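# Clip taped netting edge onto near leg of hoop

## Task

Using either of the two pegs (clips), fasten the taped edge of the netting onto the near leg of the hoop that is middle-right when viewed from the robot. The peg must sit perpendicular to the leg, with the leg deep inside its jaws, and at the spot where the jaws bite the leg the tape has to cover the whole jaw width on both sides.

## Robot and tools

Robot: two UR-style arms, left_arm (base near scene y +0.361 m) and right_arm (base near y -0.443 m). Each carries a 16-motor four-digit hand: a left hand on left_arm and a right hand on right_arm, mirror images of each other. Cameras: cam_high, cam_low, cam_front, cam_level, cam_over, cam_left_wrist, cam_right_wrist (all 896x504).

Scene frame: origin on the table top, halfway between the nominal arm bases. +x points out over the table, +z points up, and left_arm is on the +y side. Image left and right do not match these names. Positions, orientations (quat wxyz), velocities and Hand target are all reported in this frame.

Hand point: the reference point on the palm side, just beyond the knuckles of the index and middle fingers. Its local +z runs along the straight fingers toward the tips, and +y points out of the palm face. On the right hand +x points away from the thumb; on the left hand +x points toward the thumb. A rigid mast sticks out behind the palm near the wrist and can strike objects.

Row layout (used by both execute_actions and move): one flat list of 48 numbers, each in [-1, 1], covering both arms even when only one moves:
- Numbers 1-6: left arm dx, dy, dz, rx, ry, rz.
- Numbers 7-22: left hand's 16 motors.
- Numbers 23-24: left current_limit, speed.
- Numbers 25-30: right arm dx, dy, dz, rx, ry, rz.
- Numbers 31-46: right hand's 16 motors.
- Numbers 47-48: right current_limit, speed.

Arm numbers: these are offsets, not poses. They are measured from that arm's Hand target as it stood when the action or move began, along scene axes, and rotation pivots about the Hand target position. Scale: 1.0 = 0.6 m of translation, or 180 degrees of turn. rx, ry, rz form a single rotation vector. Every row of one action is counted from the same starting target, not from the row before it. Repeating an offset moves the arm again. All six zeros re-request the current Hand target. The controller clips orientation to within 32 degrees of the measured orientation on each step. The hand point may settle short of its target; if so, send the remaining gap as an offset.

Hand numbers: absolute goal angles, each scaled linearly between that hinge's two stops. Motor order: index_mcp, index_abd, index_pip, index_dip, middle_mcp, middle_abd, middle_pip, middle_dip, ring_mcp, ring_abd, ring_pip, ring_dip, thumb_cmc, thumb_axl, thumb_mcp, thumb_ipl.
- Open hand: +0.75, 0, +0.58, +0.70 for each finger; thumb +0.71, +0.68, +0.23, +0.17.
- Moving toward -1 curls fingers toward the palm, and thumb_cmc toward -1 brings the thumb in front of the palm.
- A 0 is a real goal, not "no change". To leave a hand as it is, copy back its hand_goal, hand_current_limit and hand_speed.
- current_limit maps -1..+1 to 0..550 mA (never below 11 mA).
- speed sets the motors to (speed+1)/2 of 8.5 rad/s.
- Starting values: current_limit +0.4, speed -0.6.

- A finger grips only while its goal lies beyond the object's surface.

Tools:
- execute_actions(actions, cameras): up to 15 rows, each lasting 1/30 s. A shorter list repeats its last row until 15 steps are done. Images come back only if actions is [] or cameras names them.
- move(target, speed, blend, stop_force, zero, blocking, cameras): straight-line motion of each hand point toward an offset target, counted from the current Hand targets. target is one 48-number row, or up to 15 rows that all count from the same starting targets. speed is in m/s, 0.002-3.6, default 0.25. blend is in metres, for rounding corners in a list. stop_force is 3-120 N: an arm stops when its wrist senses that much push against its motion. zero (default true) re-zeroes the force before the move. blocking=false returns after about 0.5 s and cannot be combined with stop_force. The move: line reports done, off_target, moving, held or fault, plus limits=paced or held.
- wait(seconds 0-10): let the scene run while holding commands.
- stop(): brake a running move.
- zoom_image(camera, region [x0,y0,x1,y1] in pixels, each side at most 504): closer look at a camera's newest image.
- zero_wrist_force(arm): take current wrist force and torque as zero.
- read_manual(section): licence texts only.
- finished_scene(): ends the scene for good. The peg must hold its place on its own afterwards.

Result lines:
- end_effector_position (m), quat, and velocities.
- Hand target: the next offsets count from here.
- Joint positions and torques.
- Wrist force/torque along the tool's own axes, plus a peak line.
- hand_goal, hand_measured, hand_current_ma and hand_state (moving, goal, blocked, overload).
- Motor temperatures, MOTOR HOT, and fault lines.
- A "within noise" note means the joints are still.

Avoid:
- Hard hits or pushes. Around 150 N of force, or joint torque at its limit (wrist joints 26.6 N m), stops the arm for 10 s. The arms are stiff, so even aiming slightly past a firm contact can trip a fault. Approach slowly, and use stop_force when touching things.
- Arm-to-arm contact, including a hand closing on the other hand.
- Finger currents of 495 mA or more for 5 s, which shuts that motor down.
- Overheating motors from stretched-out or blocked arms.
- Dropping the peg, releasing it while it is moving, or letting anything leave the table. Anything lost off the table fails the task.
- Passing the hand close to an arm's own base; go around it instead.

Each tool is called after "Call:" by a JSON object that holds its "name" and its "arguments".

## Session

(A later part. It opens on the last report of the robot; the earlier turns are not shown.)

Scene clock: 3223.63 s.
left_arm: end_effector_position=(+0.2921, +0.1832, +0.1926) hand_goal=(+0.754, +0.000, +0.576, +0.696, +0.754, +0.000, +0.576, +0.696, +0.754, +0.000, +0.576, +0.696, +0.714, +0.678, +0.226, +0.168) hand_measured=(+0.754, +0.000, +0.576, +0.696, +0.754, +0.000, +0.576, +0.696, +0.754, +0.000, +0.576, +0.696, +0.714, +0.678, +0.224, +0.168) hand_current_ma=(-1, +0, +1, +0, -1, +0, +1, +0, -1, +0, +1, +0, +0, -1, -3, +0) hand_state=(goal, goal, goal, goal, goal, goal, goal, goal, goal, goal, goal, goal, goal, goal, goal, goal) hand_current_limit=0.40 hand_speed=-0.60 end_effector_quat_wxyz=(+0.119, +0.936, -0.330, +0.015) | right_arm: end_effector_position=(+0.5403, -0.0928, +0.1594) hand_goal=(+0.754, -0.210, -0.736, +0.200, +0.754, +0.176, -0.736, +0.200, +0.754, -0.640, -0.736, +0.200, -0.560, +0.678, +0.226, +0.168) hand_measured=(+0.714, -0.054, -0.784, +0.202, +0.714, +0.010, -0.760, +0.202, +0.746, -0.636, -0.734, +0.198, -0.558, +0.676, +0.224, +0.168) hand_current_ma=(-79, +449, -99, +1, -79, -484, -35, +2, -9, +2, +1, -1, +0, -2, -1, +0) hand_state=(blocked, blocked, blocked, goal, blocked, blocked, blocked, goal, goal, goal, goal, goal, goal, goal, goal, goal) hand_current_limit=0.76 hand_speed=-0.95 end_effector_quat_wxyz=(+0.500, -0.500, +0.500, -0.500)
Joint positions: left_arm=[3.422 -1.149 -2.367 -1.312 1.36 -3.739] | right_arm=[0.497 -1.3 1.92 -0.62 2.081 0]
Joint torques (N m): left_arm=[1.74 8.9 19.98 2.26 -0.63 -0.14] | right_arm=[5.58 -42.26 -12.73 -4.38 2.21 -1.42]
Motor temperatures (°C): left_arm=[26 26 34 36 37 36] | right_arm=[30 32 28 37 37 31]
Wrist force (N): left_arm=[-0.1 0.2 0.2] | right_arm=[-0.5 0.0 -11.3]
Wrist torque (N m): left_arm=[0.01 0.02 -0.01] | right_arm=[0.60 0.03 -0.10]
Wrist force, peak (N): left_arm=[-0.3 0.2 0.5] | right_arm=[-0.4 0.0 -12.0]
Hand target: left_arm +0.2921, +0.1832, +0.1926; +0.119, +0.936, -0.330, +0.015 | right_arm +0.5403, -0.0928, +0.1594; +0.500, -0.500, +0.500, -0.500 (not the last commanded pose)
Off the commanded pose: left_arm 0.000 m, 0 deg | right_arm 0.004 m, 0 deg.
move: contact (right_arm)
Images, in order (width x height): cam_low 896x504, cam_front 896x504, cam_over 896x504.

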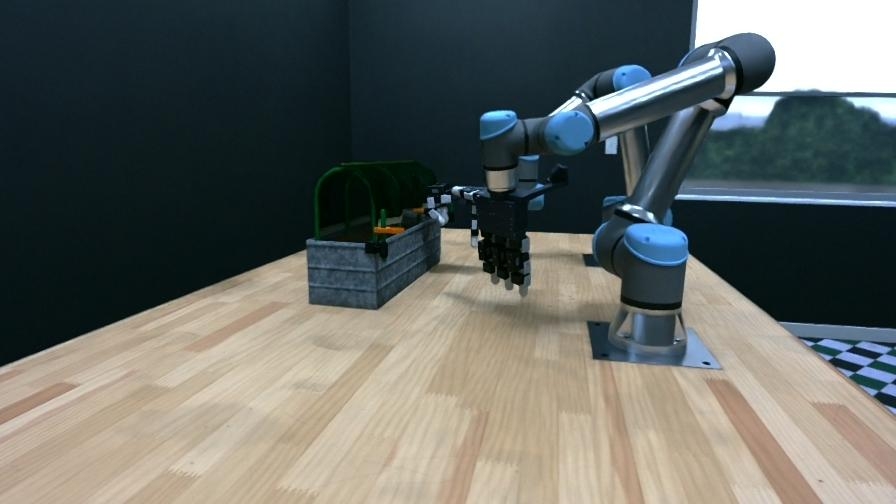

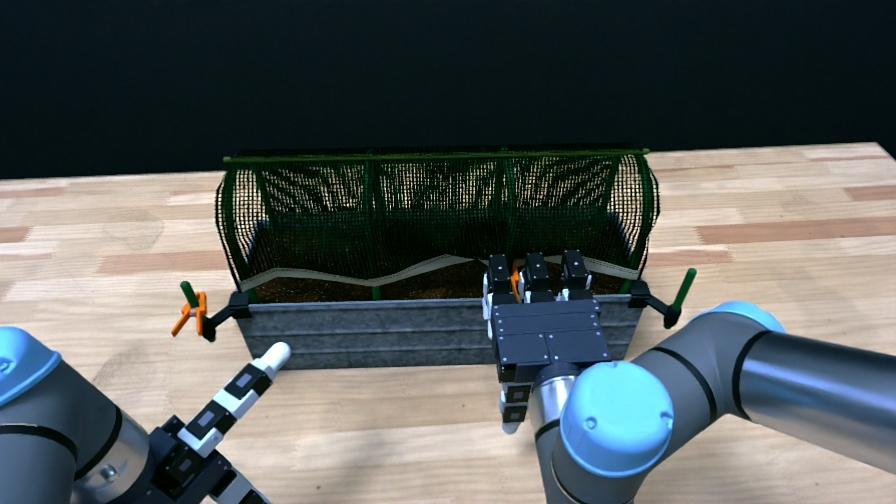

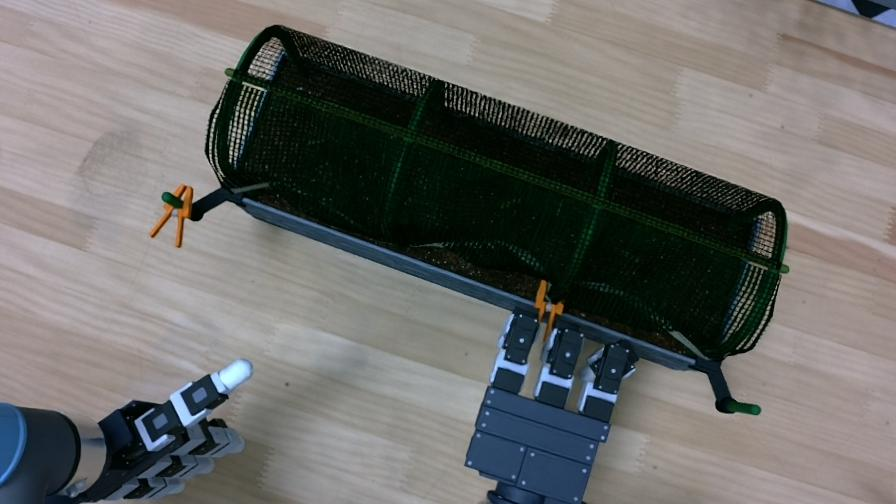

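Call:
{"name": "execute_actions", "arguments": {"actions": [[[0,0,0,0,0,0,0.754,0,0.576,0.696,0.754,0,0.576,0.696,0.754,0,0.576,0.696,0.714,0.678,0.226,0.168,0.4,-0.6,0,0,0,0,0,0,0.785,-0.21,-0.69,0.2,0.785,0.175,-0.705,0.2,0.754,-0.64,-0.737,0.2,-0.56,0.678,0.226,0.168,0.76,-0.95]]], "cameras": ["cam_over","cam_low"]}}

Call:
{"name": "zoom_image", "arguments": {"camera": "cam_over", "region": [520, 270, 580, 330]}}

Call:
{"name": "zoom_image", "arguments": {"camera": "cam_low", "region": [400, 190, 440, 230]}}

Scene clock: 3347.87 s.
left_arm: end_effector_position=(+0.2921, +0.1832, +0.1926) hand_goal=(+0.754, +0.000, +0.576, +0.696, +0.754, +0.000, +0.576, +0.696, +0.754, +0.000, +0.576, +0.696, +0.714, +0.678, +0.226, +0.168) hand_measured=(+0.754, +0.000, +0.576, +0.696, +0.754, +0.000, +0.576, +0.696, +0.754, +0.000, +0.576, +0.696, +0.714, +0.678, +0.224, +0.168) hand_current_ma=(-1, +0, +1, +0, -1, +0, +1, +0, -1, +0, +1, +0, +0, -1, -3, +0) hand_state=(goal, goal, goal, goal, goal, goal, goal, goal, goal, goal, goal, goal, goal, goal, goal, goal) hand_current_limit=0.40 hand_speed=-0.60 end_effector_quat_wxyz=(+0.119, +0.936, -0.330, +0.015) | right_arm: end_effector_position=(+0.5403, -0.0928, +0.1594) hand_goal=(+0.786, -0.210, -0.690, +0.200, +0.786, +0.176, -0.704, +0.200, +0.754, -0.640, -0.736, +0.200, -0.560, +0.678, +0.226, +0.168) hand_measured=(+0.714, -0.054, -0.784, +0.202, +0.714, +0.010, -0.758, +0.202, +0.746, -0.636, -0.734, +0.198, -0.558, +0.676, +0.224, +0.168) hand_current_ma=(-188, +449, -262, +1, -189, -484, -118, +2, -9, +2, +1, -1, +0, -2, -1, +0) hand_state=(blocked, blocked, blocked, goal, blocked, blocked, blocked, goal, goal, goal, goal, goal, goal, goal, goal, goal) hand_current_limit=0.76 hand_speed=-0.95 end_effector_quat_wxyz=(+0.500, -0.500, +0.500, -0.500)
Joint positions: left_arm=[3.422 -1.149 -2.367 -1.312 1.36 -3.739] | right_arm=[0.497 -1.3 1.92 -0.62 2.081 0]
Joint torques (N m): left_arm=[1.49 9.67 19.46 2.32 -0.56 -0.13] | right_arm=[7.28 -42.81 -14.57 -4.29 1.74 -1.64]
Wrist force (N): left_arm=[-0.1 0.2 0.1] | right_arm=[-0.4 0.2 -11.4]
Wrist torque (N m): left_arm=[0.02 0.02 -0.01] | right_arm=[0.64 0.03 -0.08]
Wrist force, peak (N): left_arm=[-0.1 0.4 0.3] | right_arm=[-0.8 0.3 -11.7]
Hand target: left_arm +0.2921, +0.1832, +0.1926; +0.119, +0.936, -0.330, +0.015 | right_arm +0.5403, -0.0928, +0.1594; +0.500, -0.500, +0.500, -0.500
Off the commanded pose: left_arm 0.000 m, 0 deg | right_arm 0.000 m, 0 deg.
Step readings (end_effector_position of left_arm | right_arm):
0: (+0.2921, +0.1832, +0.1926) | (+0.5403, -0.0928, +0.1594)
1: (+0.2921, +0.1832, +0.1926) | (+0.5403, -0.0928, +0.1594)
2: (+0.2921, +0.1832, +0.1926) | (+0.5403, -0.0928, +0.1594)
4: (+0.2921, +0.1832, +0.1926) | (+0.5403, -0.0928, +0.1594)
8: (+0.2921, +0.1832, +0.1926) | (+0.5403, -0.0928, +0.1594)
15: (+0.2921, +0.1832, +0.1926) | (+0.5403, -0.0928, +0.1594)
Images, in order (width x height): cam_low 896x504, cam_over 896x504.

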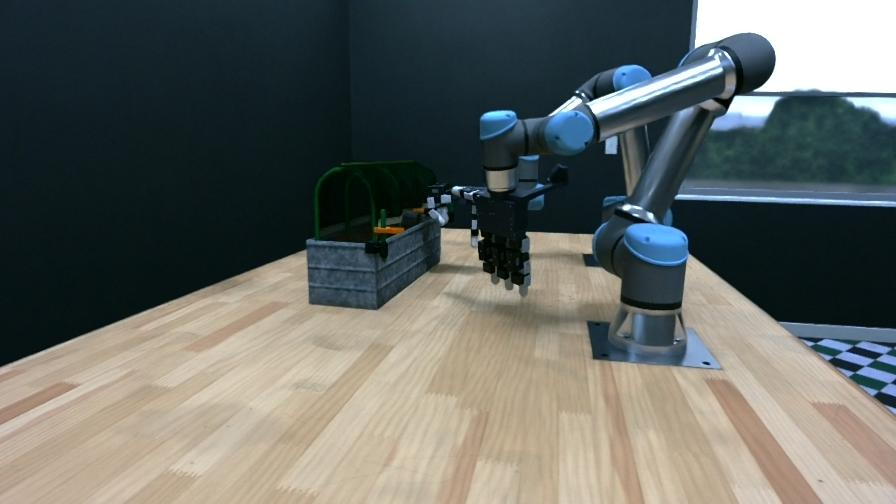

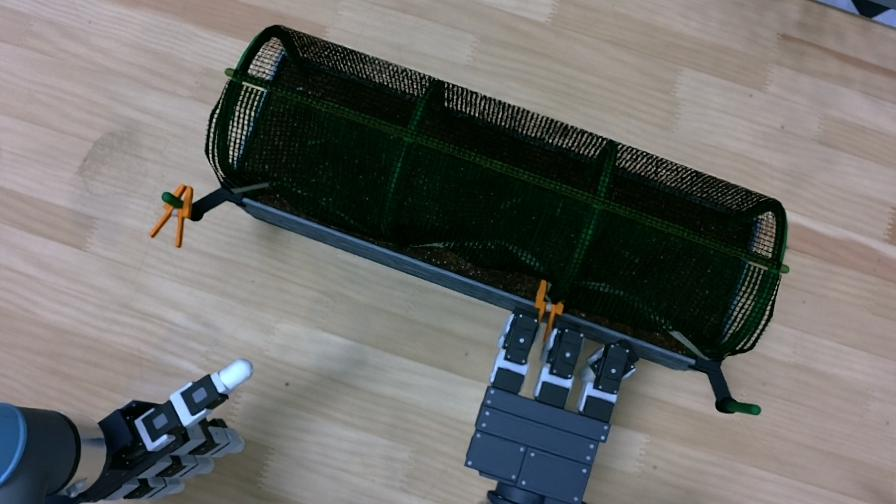

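Scaled by 8.400.

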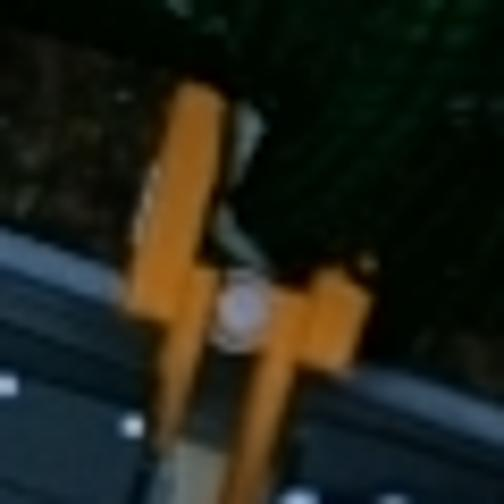

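Scaled by 12.600.

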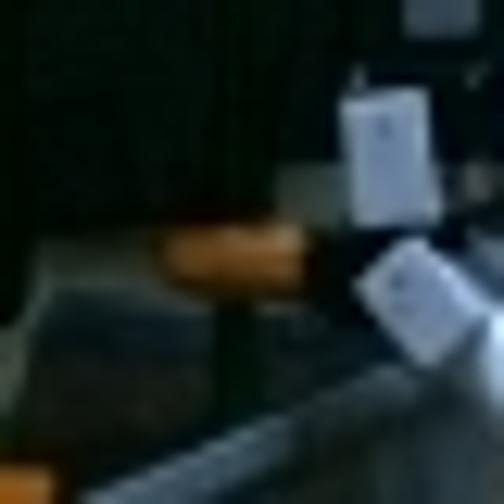

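Call:
{"name": "move", "arguments": {"target": [0,0,0,0,0,0,0.754,0,0.576,0.696,0.754,0,0.576,0.696,0.754,0,0.576,0.696,0.714,0.678,0.226,0.168,0.4,-0.6,0.0035,0,-0.0075,0,-0.0167,0,0.785,-0.21,-0.69,0.2,0.785,0.175,-0.705,0.2,0.754,-0.64,-0.737,0.2,-0.56,0.678,0.226,0.168,0.76,-0.95], "speed": 0.02, "cameras": ["cam_over","cam_low"]}}

Call:
{"name": "zoom_image", "arguments": {"camera": "cam_over", "region": [520, 270, 580, 330]}}

Call:
{"name": "zoom_image", "arguments": {"camera": "cam_low", "region": [400, 190, 440, 230]}}

Scene clock: 3379.87 s.
left_arm: end_effector_position=(+0.2921, +0.1832, +0.1926) hand_goal=(+0.754, +0.000, +0.576, +0.696, +0.754, +0.000, +0.576, +0.696, +0.754, +0.000, +0.576, +0.696, +0.714, +0.678, +0.226, +0.168) hand_measured=(+0.754, +0.000, +0.576, +0.696, +0.754, +0.000, +0.576, +0.696, +0.754, +0.000, +0.576, +0.696, +0.714, +0.678, +0.224, +0.168) hand_current_ma=(-1, +0, +1, +0, -1, +0, +1, +0, -1, +0, +1, +0, +0, -1, -3, +0) hand_state=(goal, goal, goal, goal, goal, goal, goal, goal, goal, goal, goal, goal, goal, goal, goal, goal) hand_current_limit=0.40 hand_speed=-0.60 end_effector_quat_wxyz=(+0.119, +0.936, -0.330, +0.015) | right_arm: end_effector_position=(+0.5424, -0.0929, +0.1548) hand_goal=(+0.786, -0.210, -0.690, +0.200, +0.786, +0.176, -0.704, +0.200, +0.754, -0.640, -0.736, +0.200, -0.560, +0.678, +0.226, +0.168) hand_measured=(+0.714, -0.054, -0.784, +0.202, +0.714, +0.010, -0.758, +0.202, +0.746, -0.636, -0.734, +0.198, -0.558, +0.676, +0.224, +0.168) hand_current_ma=(-188, +449, -262, +1, -189, -483, -116, +2, -9, +2, +1, -1, +0, -2, -1, +0) hand_state=(blocked, blocked, blocked, goal, blocked, blocked, blocked, goal, goal, goal, goal, goal, goal, goal, goal, goal) hand_current_limit=0.76 hand_speed=-0.95 end_effector_quat_wxyz=(+0.512, -0.487, +0.487, -0.513)
Joint positions: left_arm=[3.422 -1.149 -2.367 -1.312 1.36 -3.739] | right_arm=[0.5 -1.29 1.96 -0.73 2.083 -0.03]
Joint torques (N m): left_arm=[1.09 10.05 19.25 2.4 -0.61 -0.12] | right_arm=[3.99 -31.45 -29.07 -0.68 2.05 1.42]
Wrist force (N): left_arm=[-0.1 0.1 0.2] | right_arm=[-0.2 0.2 -11.1]
Wrist torque (N m): left_arm=[0.00 0.02 -0.01] | right_arm=[0.67 -0.01 0.07]
Wrist force, peak (N): left_arm=[-0.2 0.0 0.5] | right_arm=[-0.5 0.0 -11.7]
Hand target: left_arm +0.2921, +0.1832, +0.1926; +0.119, +0.936, -0.330, +0.015 | right_arm +0.5424, -0.0928, +0.1549; +0.513, -0.487, +0.487, -0.513
Off the commanded pose: left_arm 0.000 m, 0 deg | right_arm 0.000 m, 0 deg.
move: done
Images, in order (width x height): cam_low 896x504, cam_over 896x504.

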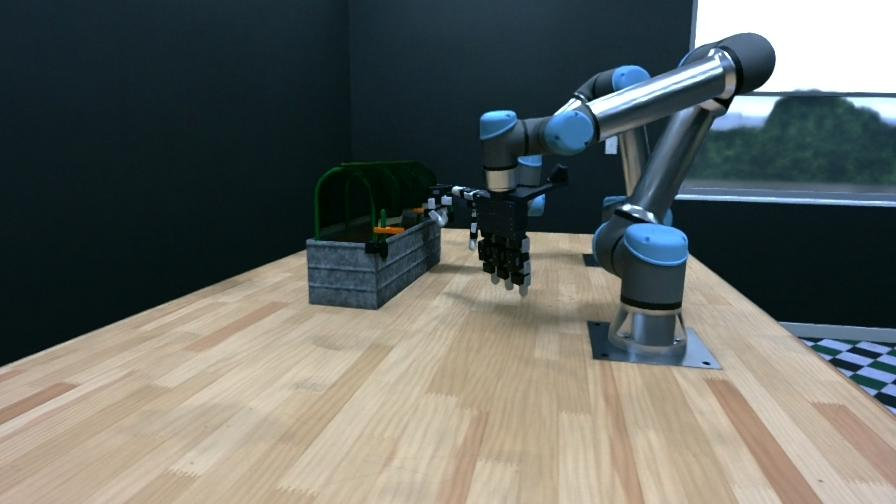

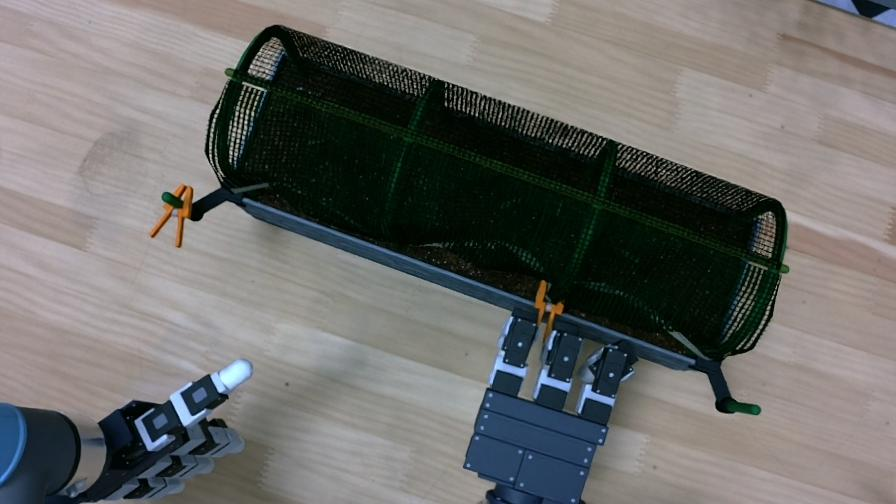

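Scaled by 8.400.

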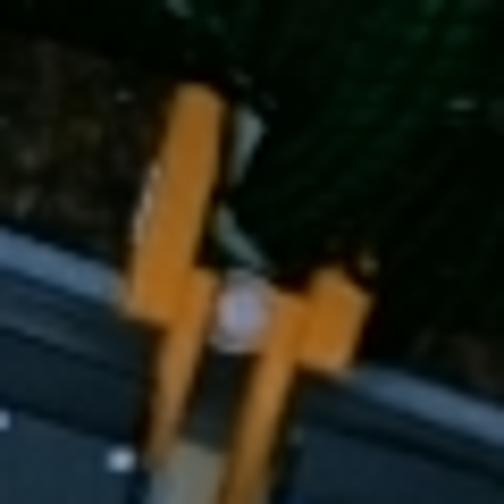

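Scaled by 12.600.

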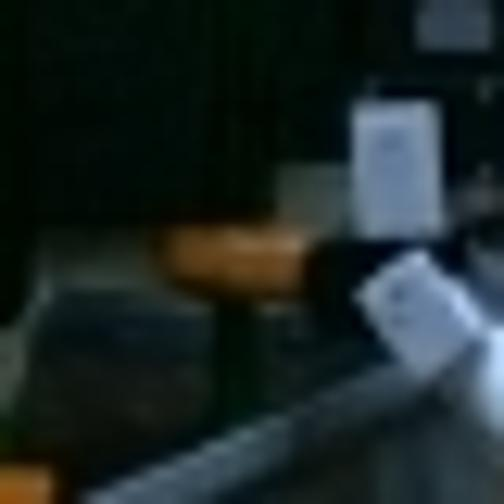

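Call:
{"name": "move", "arguments": {"target": [0,0,0,0,0,0,0.754,0,0.576,0.696,0.754,0,0.576,0.696,0.754,0,0.576,0.696,0.714,0.678,0.226,0.168,0.4,-0.6,0,0,0,0,0,0,0.785,0.15,-0.69,0.2,0.785,-0.15,-0.705,0.2,0.754,-0.64,-0.737,0.2,-0.56,0.678,0.226,0.168,0.76,-0.97], "speed": 0.02, "cameras": ["cam_over","cam_low"]}}

Call:
{"name": "zoom_image", "arguments": {"camera": "cam_over", "region": [520, 270, 580, 330]}}

Call:
{"name": "zoom_image", "arguments": {"camera": "cam_low", "region": [400, 190, 440, 230]}}

Scene clock: 3402.40 s.
left_arm: end_effector_position=(+0.2921, +0.1832, +0.1926) hand_goal=(+0.754, +0.000, +0.576, +0.696, +0.754, +0.000, +0.576, +0.696, +0.754, +0.000, +0.576, +0.696, +0.714, +0.678, +0.226, +0.168) hand_measured=(+0.754, +0.000, +0.576, +0.696, +0.754, +0.000, +0.576, +0.696, +0.754, +0.000, +0.576, +0.696, +0.714, +0.678, +0.224, +0.168) hand_current_ma=(-1, +0, +1, +0, -1, +0, +1, +0, -1, +0, +1, +0, +0, -1, -3, +0) hand_state=(goal, goal, goal, goal, goal, goal, goal, goal, goal, goal, goal, goal, goal, goal, goal, goal) hand_current_limit=0.40 hand_speed=-0.60 end_effector_quat_wxyz=(+0.119, +0.936, -0.330, +0.015) | right_arm: end_effector_position=(+0.5424, -0.0928, +0.1549) hand_goal=(+0.786, +0.150, -0.690, +0.200, +0.786, -0.150, -0.704, +0.200, +0.754, -0.640, -0.736, +0.200, -0.560, +0.678, +0.226, +0.168) hand_measured=(+0.714, -0.054, -0.784, +0.202, +0.714, +0.010, -0.758, +0.202, +0.746, -0.636, -0.734, +0.198, -0.558, +0.676, +0.224, +0.168) hand_current_ma=(-188, +232, -261, +1, -189, -261, -115, +2, -9, +2, +1, -1, +0, -2, -1, +0) hand_state=(blocked, moving, blocked, goal, blocked, moving, blocked, goal, goal, goal, goal, goal, goal, goal, goal, goal) hand_current_limit=0.76 hand_speed=-0.97 end_effector_quat_wxyz=(+0.513, -0.487, +0.487, -0.513)
Joint positions: left_arm=[3.422 -1.149 -2.367 -1.312 1.36 -3.739] | right_arm=[0.5 -1.29 1.96 -0.73 2.083 -0.03]
Joint torques (N m): left_arm=[0.91 9.45 20.24 2.3 -0.58 -0.16] | right_arm=[-7.74 -41.64 -32.4 -0.93 -0.19 1.38]
Wrist force (N): left_arm=[-0.1 0.0 0.1] | right_arm=[-0.5 0.2 -11.4]
Wrist torque (N m): left_arm=[-0.01 0.02 -0.01] | right_arm=[0.69 0.04 0.05]
Wrist force, peak (N): left_arm=[-0.3 0.2 0.4] | right_arm=[-0.5 -0.1 -11.6]
Hand target: left_arm +0.2921, +0.1832, +0.1926; +0.119, +0.936, -0.330, +0.015 | right_arm +0.5424, -0.0928, +0.1549; +0.513, -0.487, +0.487, -0.513
Off the commanded pose: left_arm 0.000 m, 0 deg | right_arm 0.000 m, 0 deg.
move: done
Images, in order (width x height): cam_low 896x504, cam_over 896x504.

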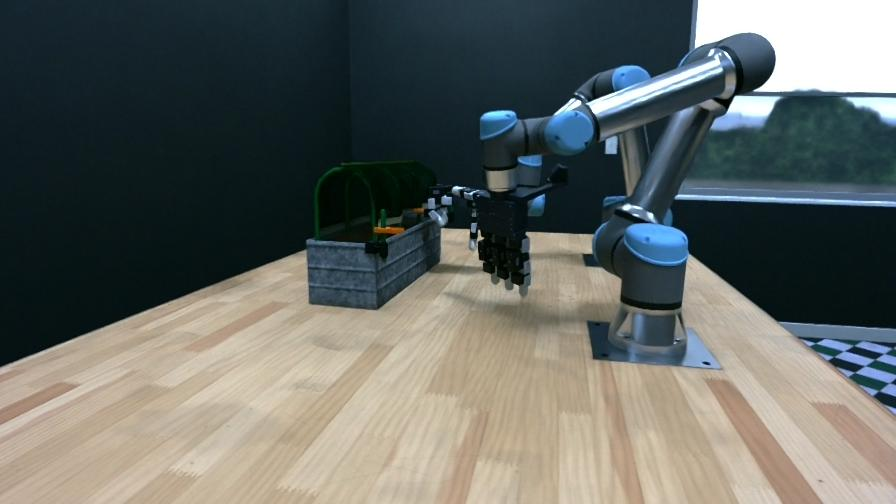

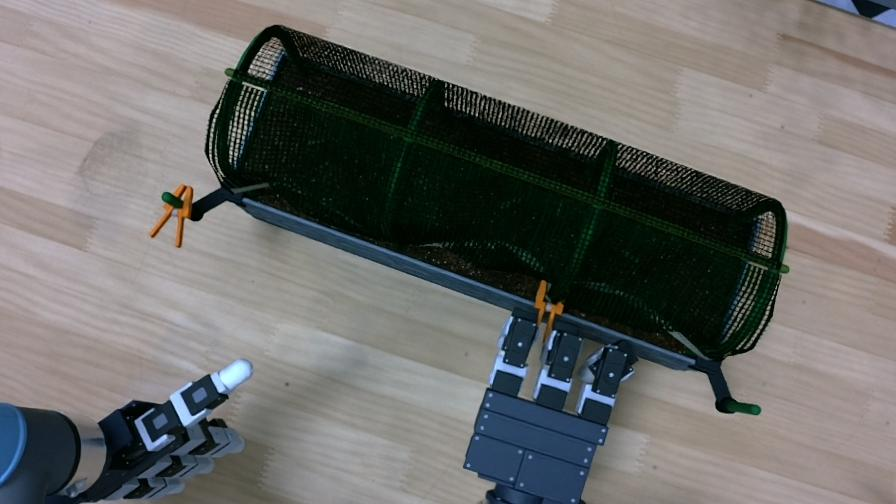

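Scaled by 8.400.

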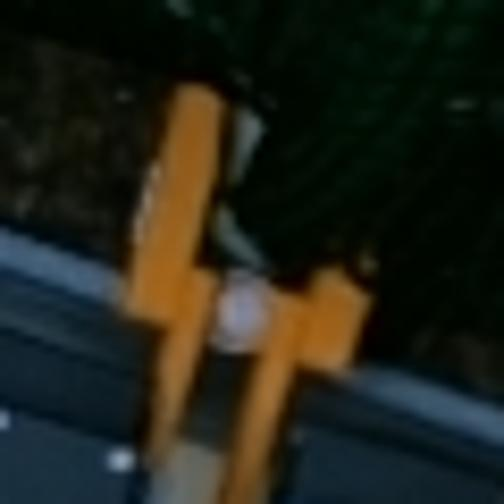

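Scaled by 12.600.

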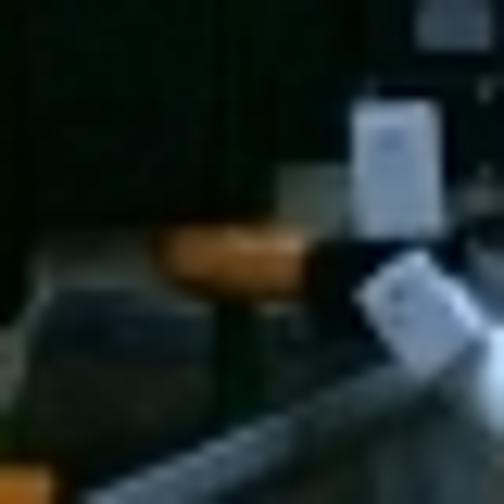

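Call:
{"name": "wait", "arguments": {"seconds": 2.5, "cameras": ["cam_over"]}}

Call:
{"name": "zoom_image", "arguments": {"camera": "cam_over", "region": [520, 270, 580, 330]}}

Scene clock: 3411.53 s.
left_arm: end_effector_position=(+0.2921, +0.1832, +0.1926) hand_goal=(+0.754, +0.000, +0.576, +0.696, +0.754, +0.000, +0.576, +0.696, +0.754, +0.000, +0.576, +0.696, +0.714, +0.678, +0.226, +0.168) hand_measured=(+0.754, +0.000, +0.576, +0.696, +0.754, +0.000, +0.576, +0.696, +0.754, +0.000, +0.576, +0.696, +0.714, +0.678, +0.224, +0.168) hand_current_ma=(-1, +0, +1, +0, -1, +0, +1, +0, -1, +0, +1, +0, +0, -1, -3, +0) hand_state=(goal, goal, goal, goal, goal, goal, goal, goal, goal, goal, goal, goal, goal, goal, goal, goal) hand_current_limit=0.40 hand_speed=-0.60 end_effector_quat_wxyz=(+0.119, +0.936, -0.330, +0.015) | right_arm: end_effector_position=(+0.5424, -0.0928, +0.1549) hand_goal=(+0.786, +0.150, -0.690, +0.200, +0.786, -0.150, -0.704, +0.200, +0.754, -0.640, -0.736, +0.200, -0.560, +0.678, +0.226, +0.168) hand_measured=(+0.714, +0.158, -0.738, +0.202, +0.714, -0.160, -0.746, +0.202, +0.746, -0.636, -0.734, +0.198, -0.558, +0.676, +0.224, +0.168) hand_current_ma=(-188, +6, -98, +0, -189, -7, -82, +1, -9, +2, +1, -1, +0, -2, -1, +0) hand_state=(blocked, goal, blocked, goal, blocked, goal, blocked, goal, goal, goal, goal, goal, goal, goal, goal, goal) hand_current_limit=0.76 hand_speed=-0.97 end_effector_quat_wxyz=(+0.513, -0.487, +0.487, -0.513)
Joint positions: left_arm=[3.422 -1.149 -2.367 -1.312 1.36 -3.739] | right_arm=[0.5 -1.29 1.96 -0.73 2.083 -0.03]
Joint torques (N m): left_arm=[1.56 9.94 20.03 2.35 -0.49 -0.18] | right_arm=[-4.13 -42.58 -32.86 -4.39 -0.77 1.25]
Wrist force (N): left_arm=[-0.1 0.3 0.4] | right_arm=[0.5 1.4 -10.2]
Wrist torque (N m): left_arm=[0.00 0.02 -0.01] | right_arm=[0.56 0.07 0.09]
Wrist force, peak (N): left_arm=[0.0 0.2 0.6] | right_arm=[-0.5 0.7 -13.1]
Hand target: left_arm +0.2921, +0.1832, +0.1926; +0.119, +0.936, -0.330, +0.015 | right_arm +0.5424, -0.0928, +0.1549; +0.513, -0.487, +0.487, -0.513
Off the commanded pose: left_arm 0.000 m, 0 deg | right_arm 0.000 m, 0 deg.
wait: 2.50 s; at rest from the start
Images, in order (width x height): cam_over 896x504.

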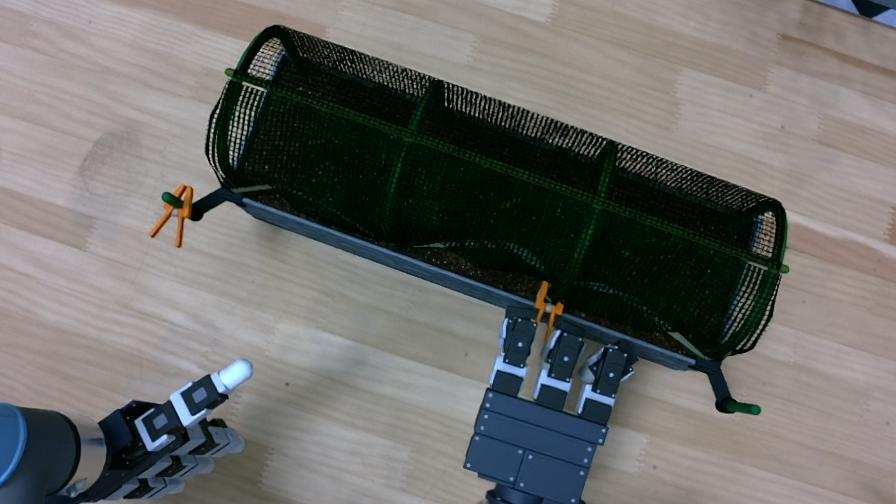

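Scaled by 8.400.

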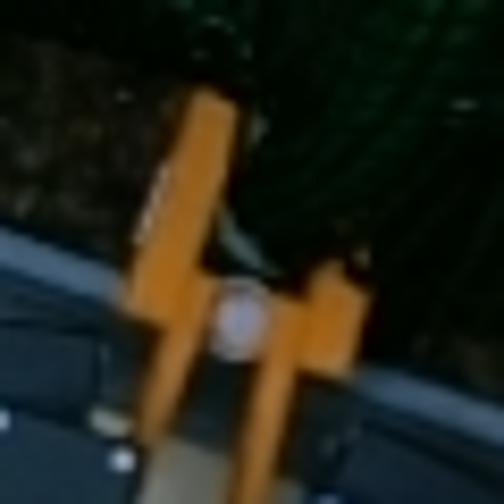

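Call:
{"name": "move", "arguments": {"target": [0,0,0,0,0,0,0.754,0,0.576,0.696,0.754,0,0.576,0.696,0.754,0,0.576,0.696,0.714,0.678,0.226,0.168,0.4,-0.6,0,0,0,0,0,0,0.785,0.42,-0.69,0.2,0.785,-0.42,-0.705,0.2,0.754,-0.64,-0.737,0.2,-0.56,0.678,0.226,0.168,0.6,-0.9], "speed": 0.02, "cameras": ["cam_over","cam_low","cam_front"]}}

Call:
{"name": "zoom_image", "arguments": {"camera": "cam_over", "region": [520, 270, 580, 330]}}

Call:
{"name": "zoom_image", "arguments": {"camera": "cam_front", "region": [470, 230, 570, 330]}}

Scene clock: 3466.20 s.
left_arm: end_effector_position=(+0.2921, +0.1832, +0.1926) hand_goal=(+0.754, +0.000, +0.576, +0.696, +0.754, +0.000, +0.576, +0.696, +0.754, +0.000, +0.576, +0.696, +0.714, +0.678, +0.226, +0.168) hand_measured=(+0.754, +0.000, +0.576, +0.696, +0.754, +0.000, +0.576, +0.696, +0.754, +0.000, +0.576, +0.696, +0.714, +0.678, +0.224, +0.168) hand_current_ma=(-1, +0, +1, +0, -1, +0, +1, +0, -1, +0, +1, +0, +0, -1, -3, +0) hand_state=(goal, goal, goal, goal, goal, goal, goal, goal, goal, goal, goal, goal, goal, goal, goal, goal) hand_current_limit=0.40 hand_speed=-0.60 end_effector_quat_wxyz=(+0.119, +0.936, -0.330, +0.015) | right_arm: end_effector_position=(+0.5424, -0.0928, +0.1549) hand_goal=(+0.786, +0.420, -0.690, +0.200, +0.786, -0.420, -0.704, +0.200, +0.754, -0.640, -0.736, +0.200, -0.560, +0.678, +0.226, +0.168) hand_measured=(+0.726, +0.418, -0.710, +0.202, +0.714, -0.418, -0.728, +0.202, +0.746, -0.636, -0.734, +0.198, -0.558, +0.676, +0.224, +0.168) hand_current_ma=(-145, +0, -26, +0, -189, +0, -37, +1, -9, +2, +1, -1, +0, -2, -1, +0) hand_state=(blocked, goal, goal, goal, blocked, goal, blocked, goal, goal, goal, goal, goal, goal, goal, goal, goal) hand_current_limit=0.60 hand_speed=-0.90 end_effector_quat_wxyz=(+0.513, -0.487, +0.487, -0.513)
Joint positions: left_arm=[3.422 -1.149 -2.367 -1.312 1.36 -3.739] | right_arm=[0.5 -1.29 1.96 -0.73 2.083 -0.03]
Joint torques (N m): left_arm=[1.4 9.74 19.06 2.38 -0.57 -0.14] | right_arm=[4.2 -41.53 -32.42 -4.51 -0.91 1.3]
Wrist force (N): left_arm=[0.0 0.2 0.2] | right_arm=[0.9 1.1 -8.0]
Wrist torque (N m): left_arm=[0.01 0.01 -0.01] | right_arm=[0.46 0.12 0.08]
Wrist force, peak (N): left_arm=[-0.3 0.2 0.5] | right_arm=[0.3 1.1 -10.7]
Hand target: left_arm +0.2921, +0.1832, +0.1926; +0.119, +0.936, -0.330, +0.015 | right_arm +0.5424, -0.0928, +0.1549; +0.513, -0.487, +0.487, -0.513
Off the commanded pose: left_arm 0.000 m, 0 deg | right_arm 0.000 m, 0 deg.
move: done
Images, in order (width x height): cam_low 896x504, cam_front 896x504, cam_over 896x504.

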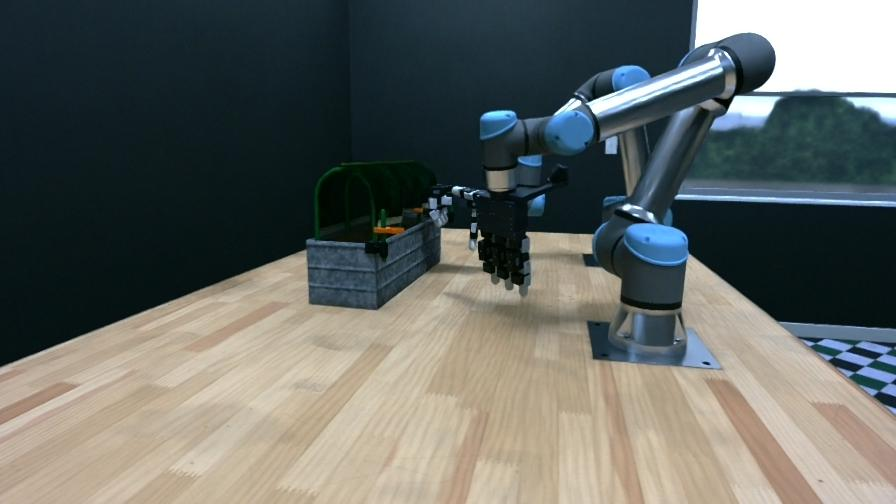

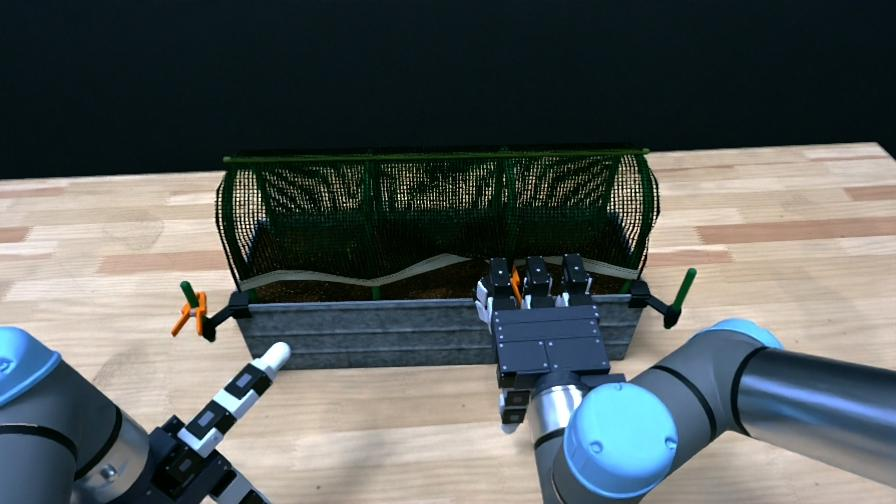

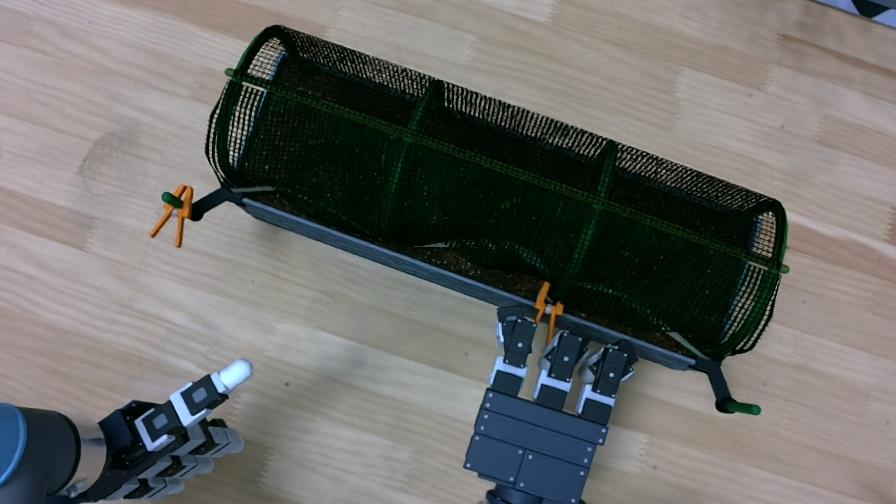

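Scaled by 8.400.

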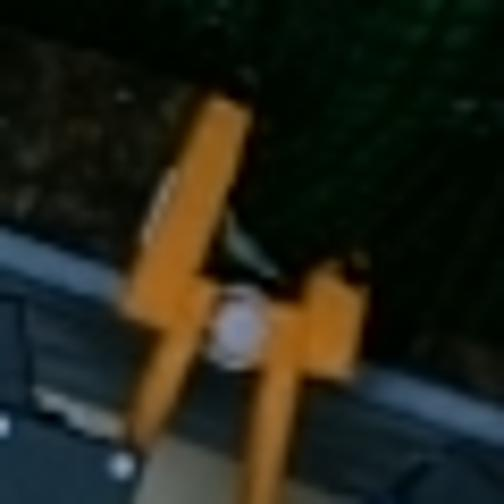

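Scaled by 5.040.

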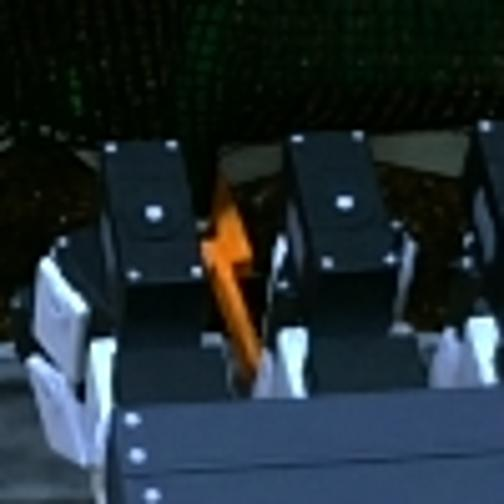

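Call:
{"name": "move", "arguments": {"target": [0,0,0,0,0,0,0.754,0,0.576,0.696,0.754,0,0.576,0.696,0.754,0,0.576,0.696,0.714,0.678,0.226,0.168,0.4,-0.6,-0.015,0,0,0,0,0,0.785,0.52,-0.69,0.2,0.785,-0.52,-0.705,0.2,0.754,-0.64,-0.737,0.2,-0.56,0.678,0.226,0.168,0.6,-0.9], "speed": 0.02, "cameras": ["cam_over","cam_low","cam_front"]}}

Call:
{"name": "zoom_image", "arguments": {"camera": "cam_over", "region": [520, 270, 580, 330]}}

Call:
{"name": "zoom_image", "arguments": {"camera": "cam_low", "region": [400, 190, 440, 230]}}

Scene clock: 3483.93 s.
left_arm: end_effector_position=(+0.2921, +0.1832, +0.1926) hand_goal=(+0.754, +0.000, +0.576, +0.696, +0.754, +0.000, +0.576, +0.696, +0.754, +0.000, +0.576, +0.696, +0.714, +0.678, +0.226, +0.168) hand_measured=(+0.754, +0.000, +0.576, +0.696, +0.754, +0.000, +0.576, +0.696, +0.754, +0.000, +0.576, +0.696, +0.714, +0.678, +0.224, +0.168) hand_current_ma=(-1, +0, +1, +0, -1, +0, +1, +0, -1, +0, +1, +0, +0, -1, -3, +0) hand_state=(goal, goal, goal, goal, goal, goal, goal, goal, goal, goal, goal, goal, goal, goal, goal, goal) hand_current_limit=0.40 hand_speed=-0.60 end_effector_quat_wxyz=(+0.119, +0.936, -0.330, +0.015) | right_arm: end_effector_position=(+0.5333, -0.0928, +0.1550) hand_goal=(+0.786, +0.520, -0.690, +0.200, +0.786, -0.520, -0.704, +0.200, +0.754, -0.640, -0.736, +0.200, -0.560, +0.678, +0.226, +0.168) hand_measured=(+0.768, +0.518, -0.694, +0.202, +0.762, -0.518, -0.706, +0.202, +0.746, -0.636, -0.734, +0.198, -0.558, +0.676, +0.224, +0.168) hand_current_ma=(-25, -1, -3, +0, -37, +0, -1, +1, -9, +2, +1, -1, +0, -2, -1, +0) hand_state=(goal, goal, goal, goal, blocked, goal, goal, goal, goal, goal, goal, goal, goal, goal, goal, goal) hand_current_limit=0.60 hand_speed=-0.90 end_effector_quat_wxyz=(+0.513, -0.487, +0.487, -0.513)
Joint positions: left_arm=[3.422 -1.149 -2.367 -1.312 1.36 -3.739] | right_arm=[0.51 -1.303 1.978 -0.735 2.093 -0.031]
Joint torques (N m): left_arm=[1.36 10.48 19.93 2.35 -0.49 -0.18] | right_arm=[-7.25 -22.78 -25.97 -2.29 -1.07 -1.76]
Wrist force (N): left_arm=[-0.1 0.1 0.3] | right_arm=[0.1 1.1 -1.2]
Wrist torque (N m): left_arm=[-0.01 0.02 -0.01] | right_arm=[0.25 0.08 0.06]
Wrist force, peak (N): left_arm=[-0.4 0.3 0.2] | right_arm=[0.8 1.1 -8.5]
Hand target: left_arm +0.2921, +0.1832, +0.1926; +0.119, +0.936, -0.330, +0.015 | right_arm +0.5334, -0.0928, +0.1549; +0.513, -0.487, +0.487, -0.513
Off the commanded pose: left_arm 0.000 m, 0 deg | right_arm 0.000 m, 0 deg.
move: done
Images, in order (width x height): cam_low 896x504, cam_front 896x504, cam_over 896x504.

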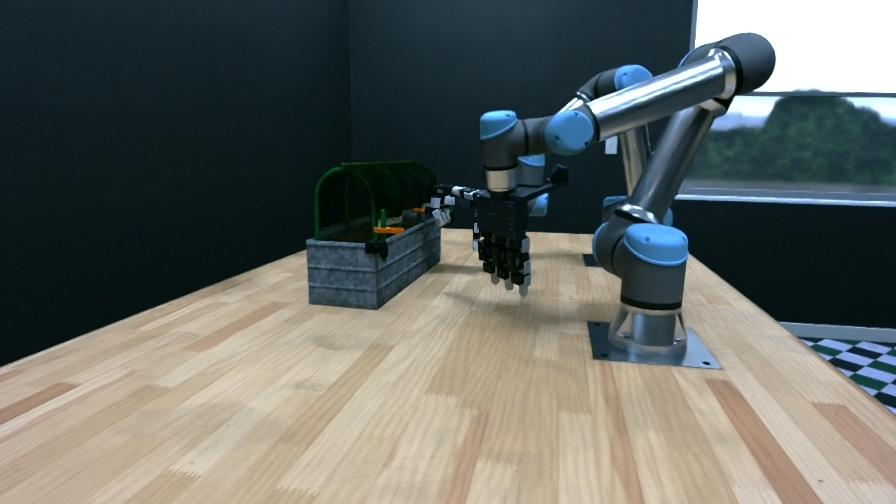

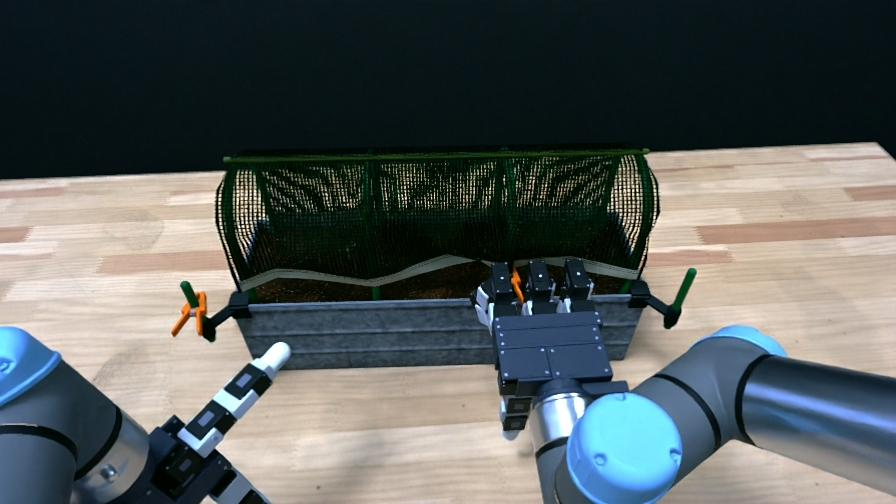

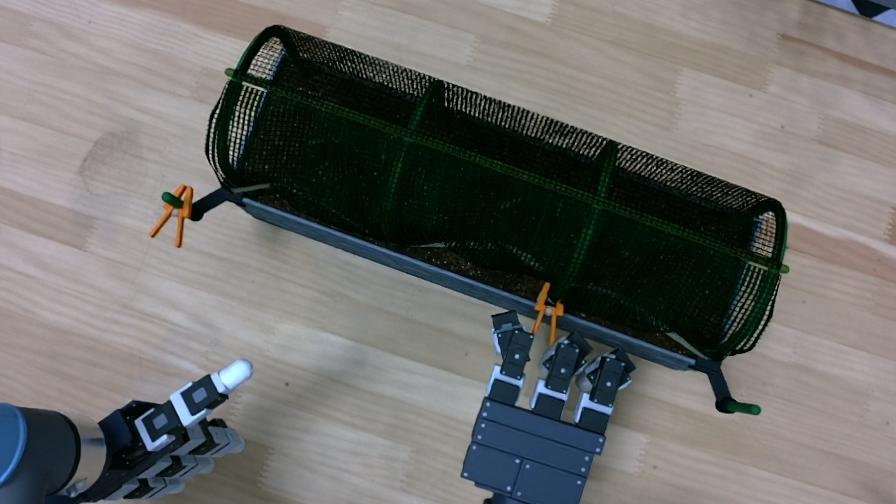

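Scaled by 8.400.

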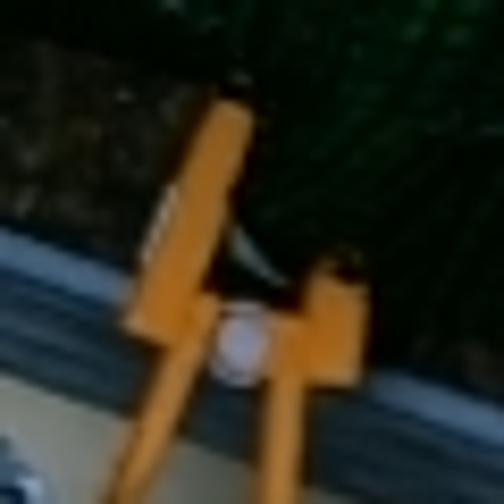

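Scaled by 12.600.

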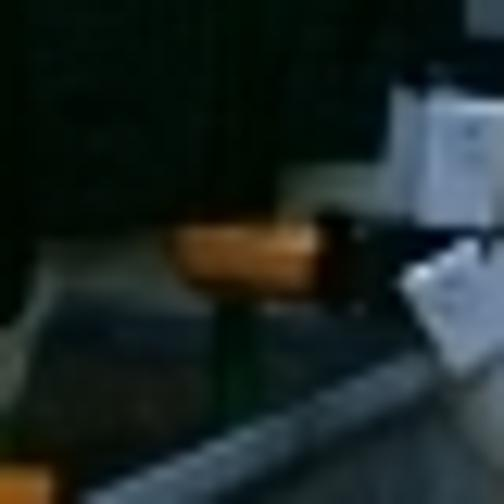

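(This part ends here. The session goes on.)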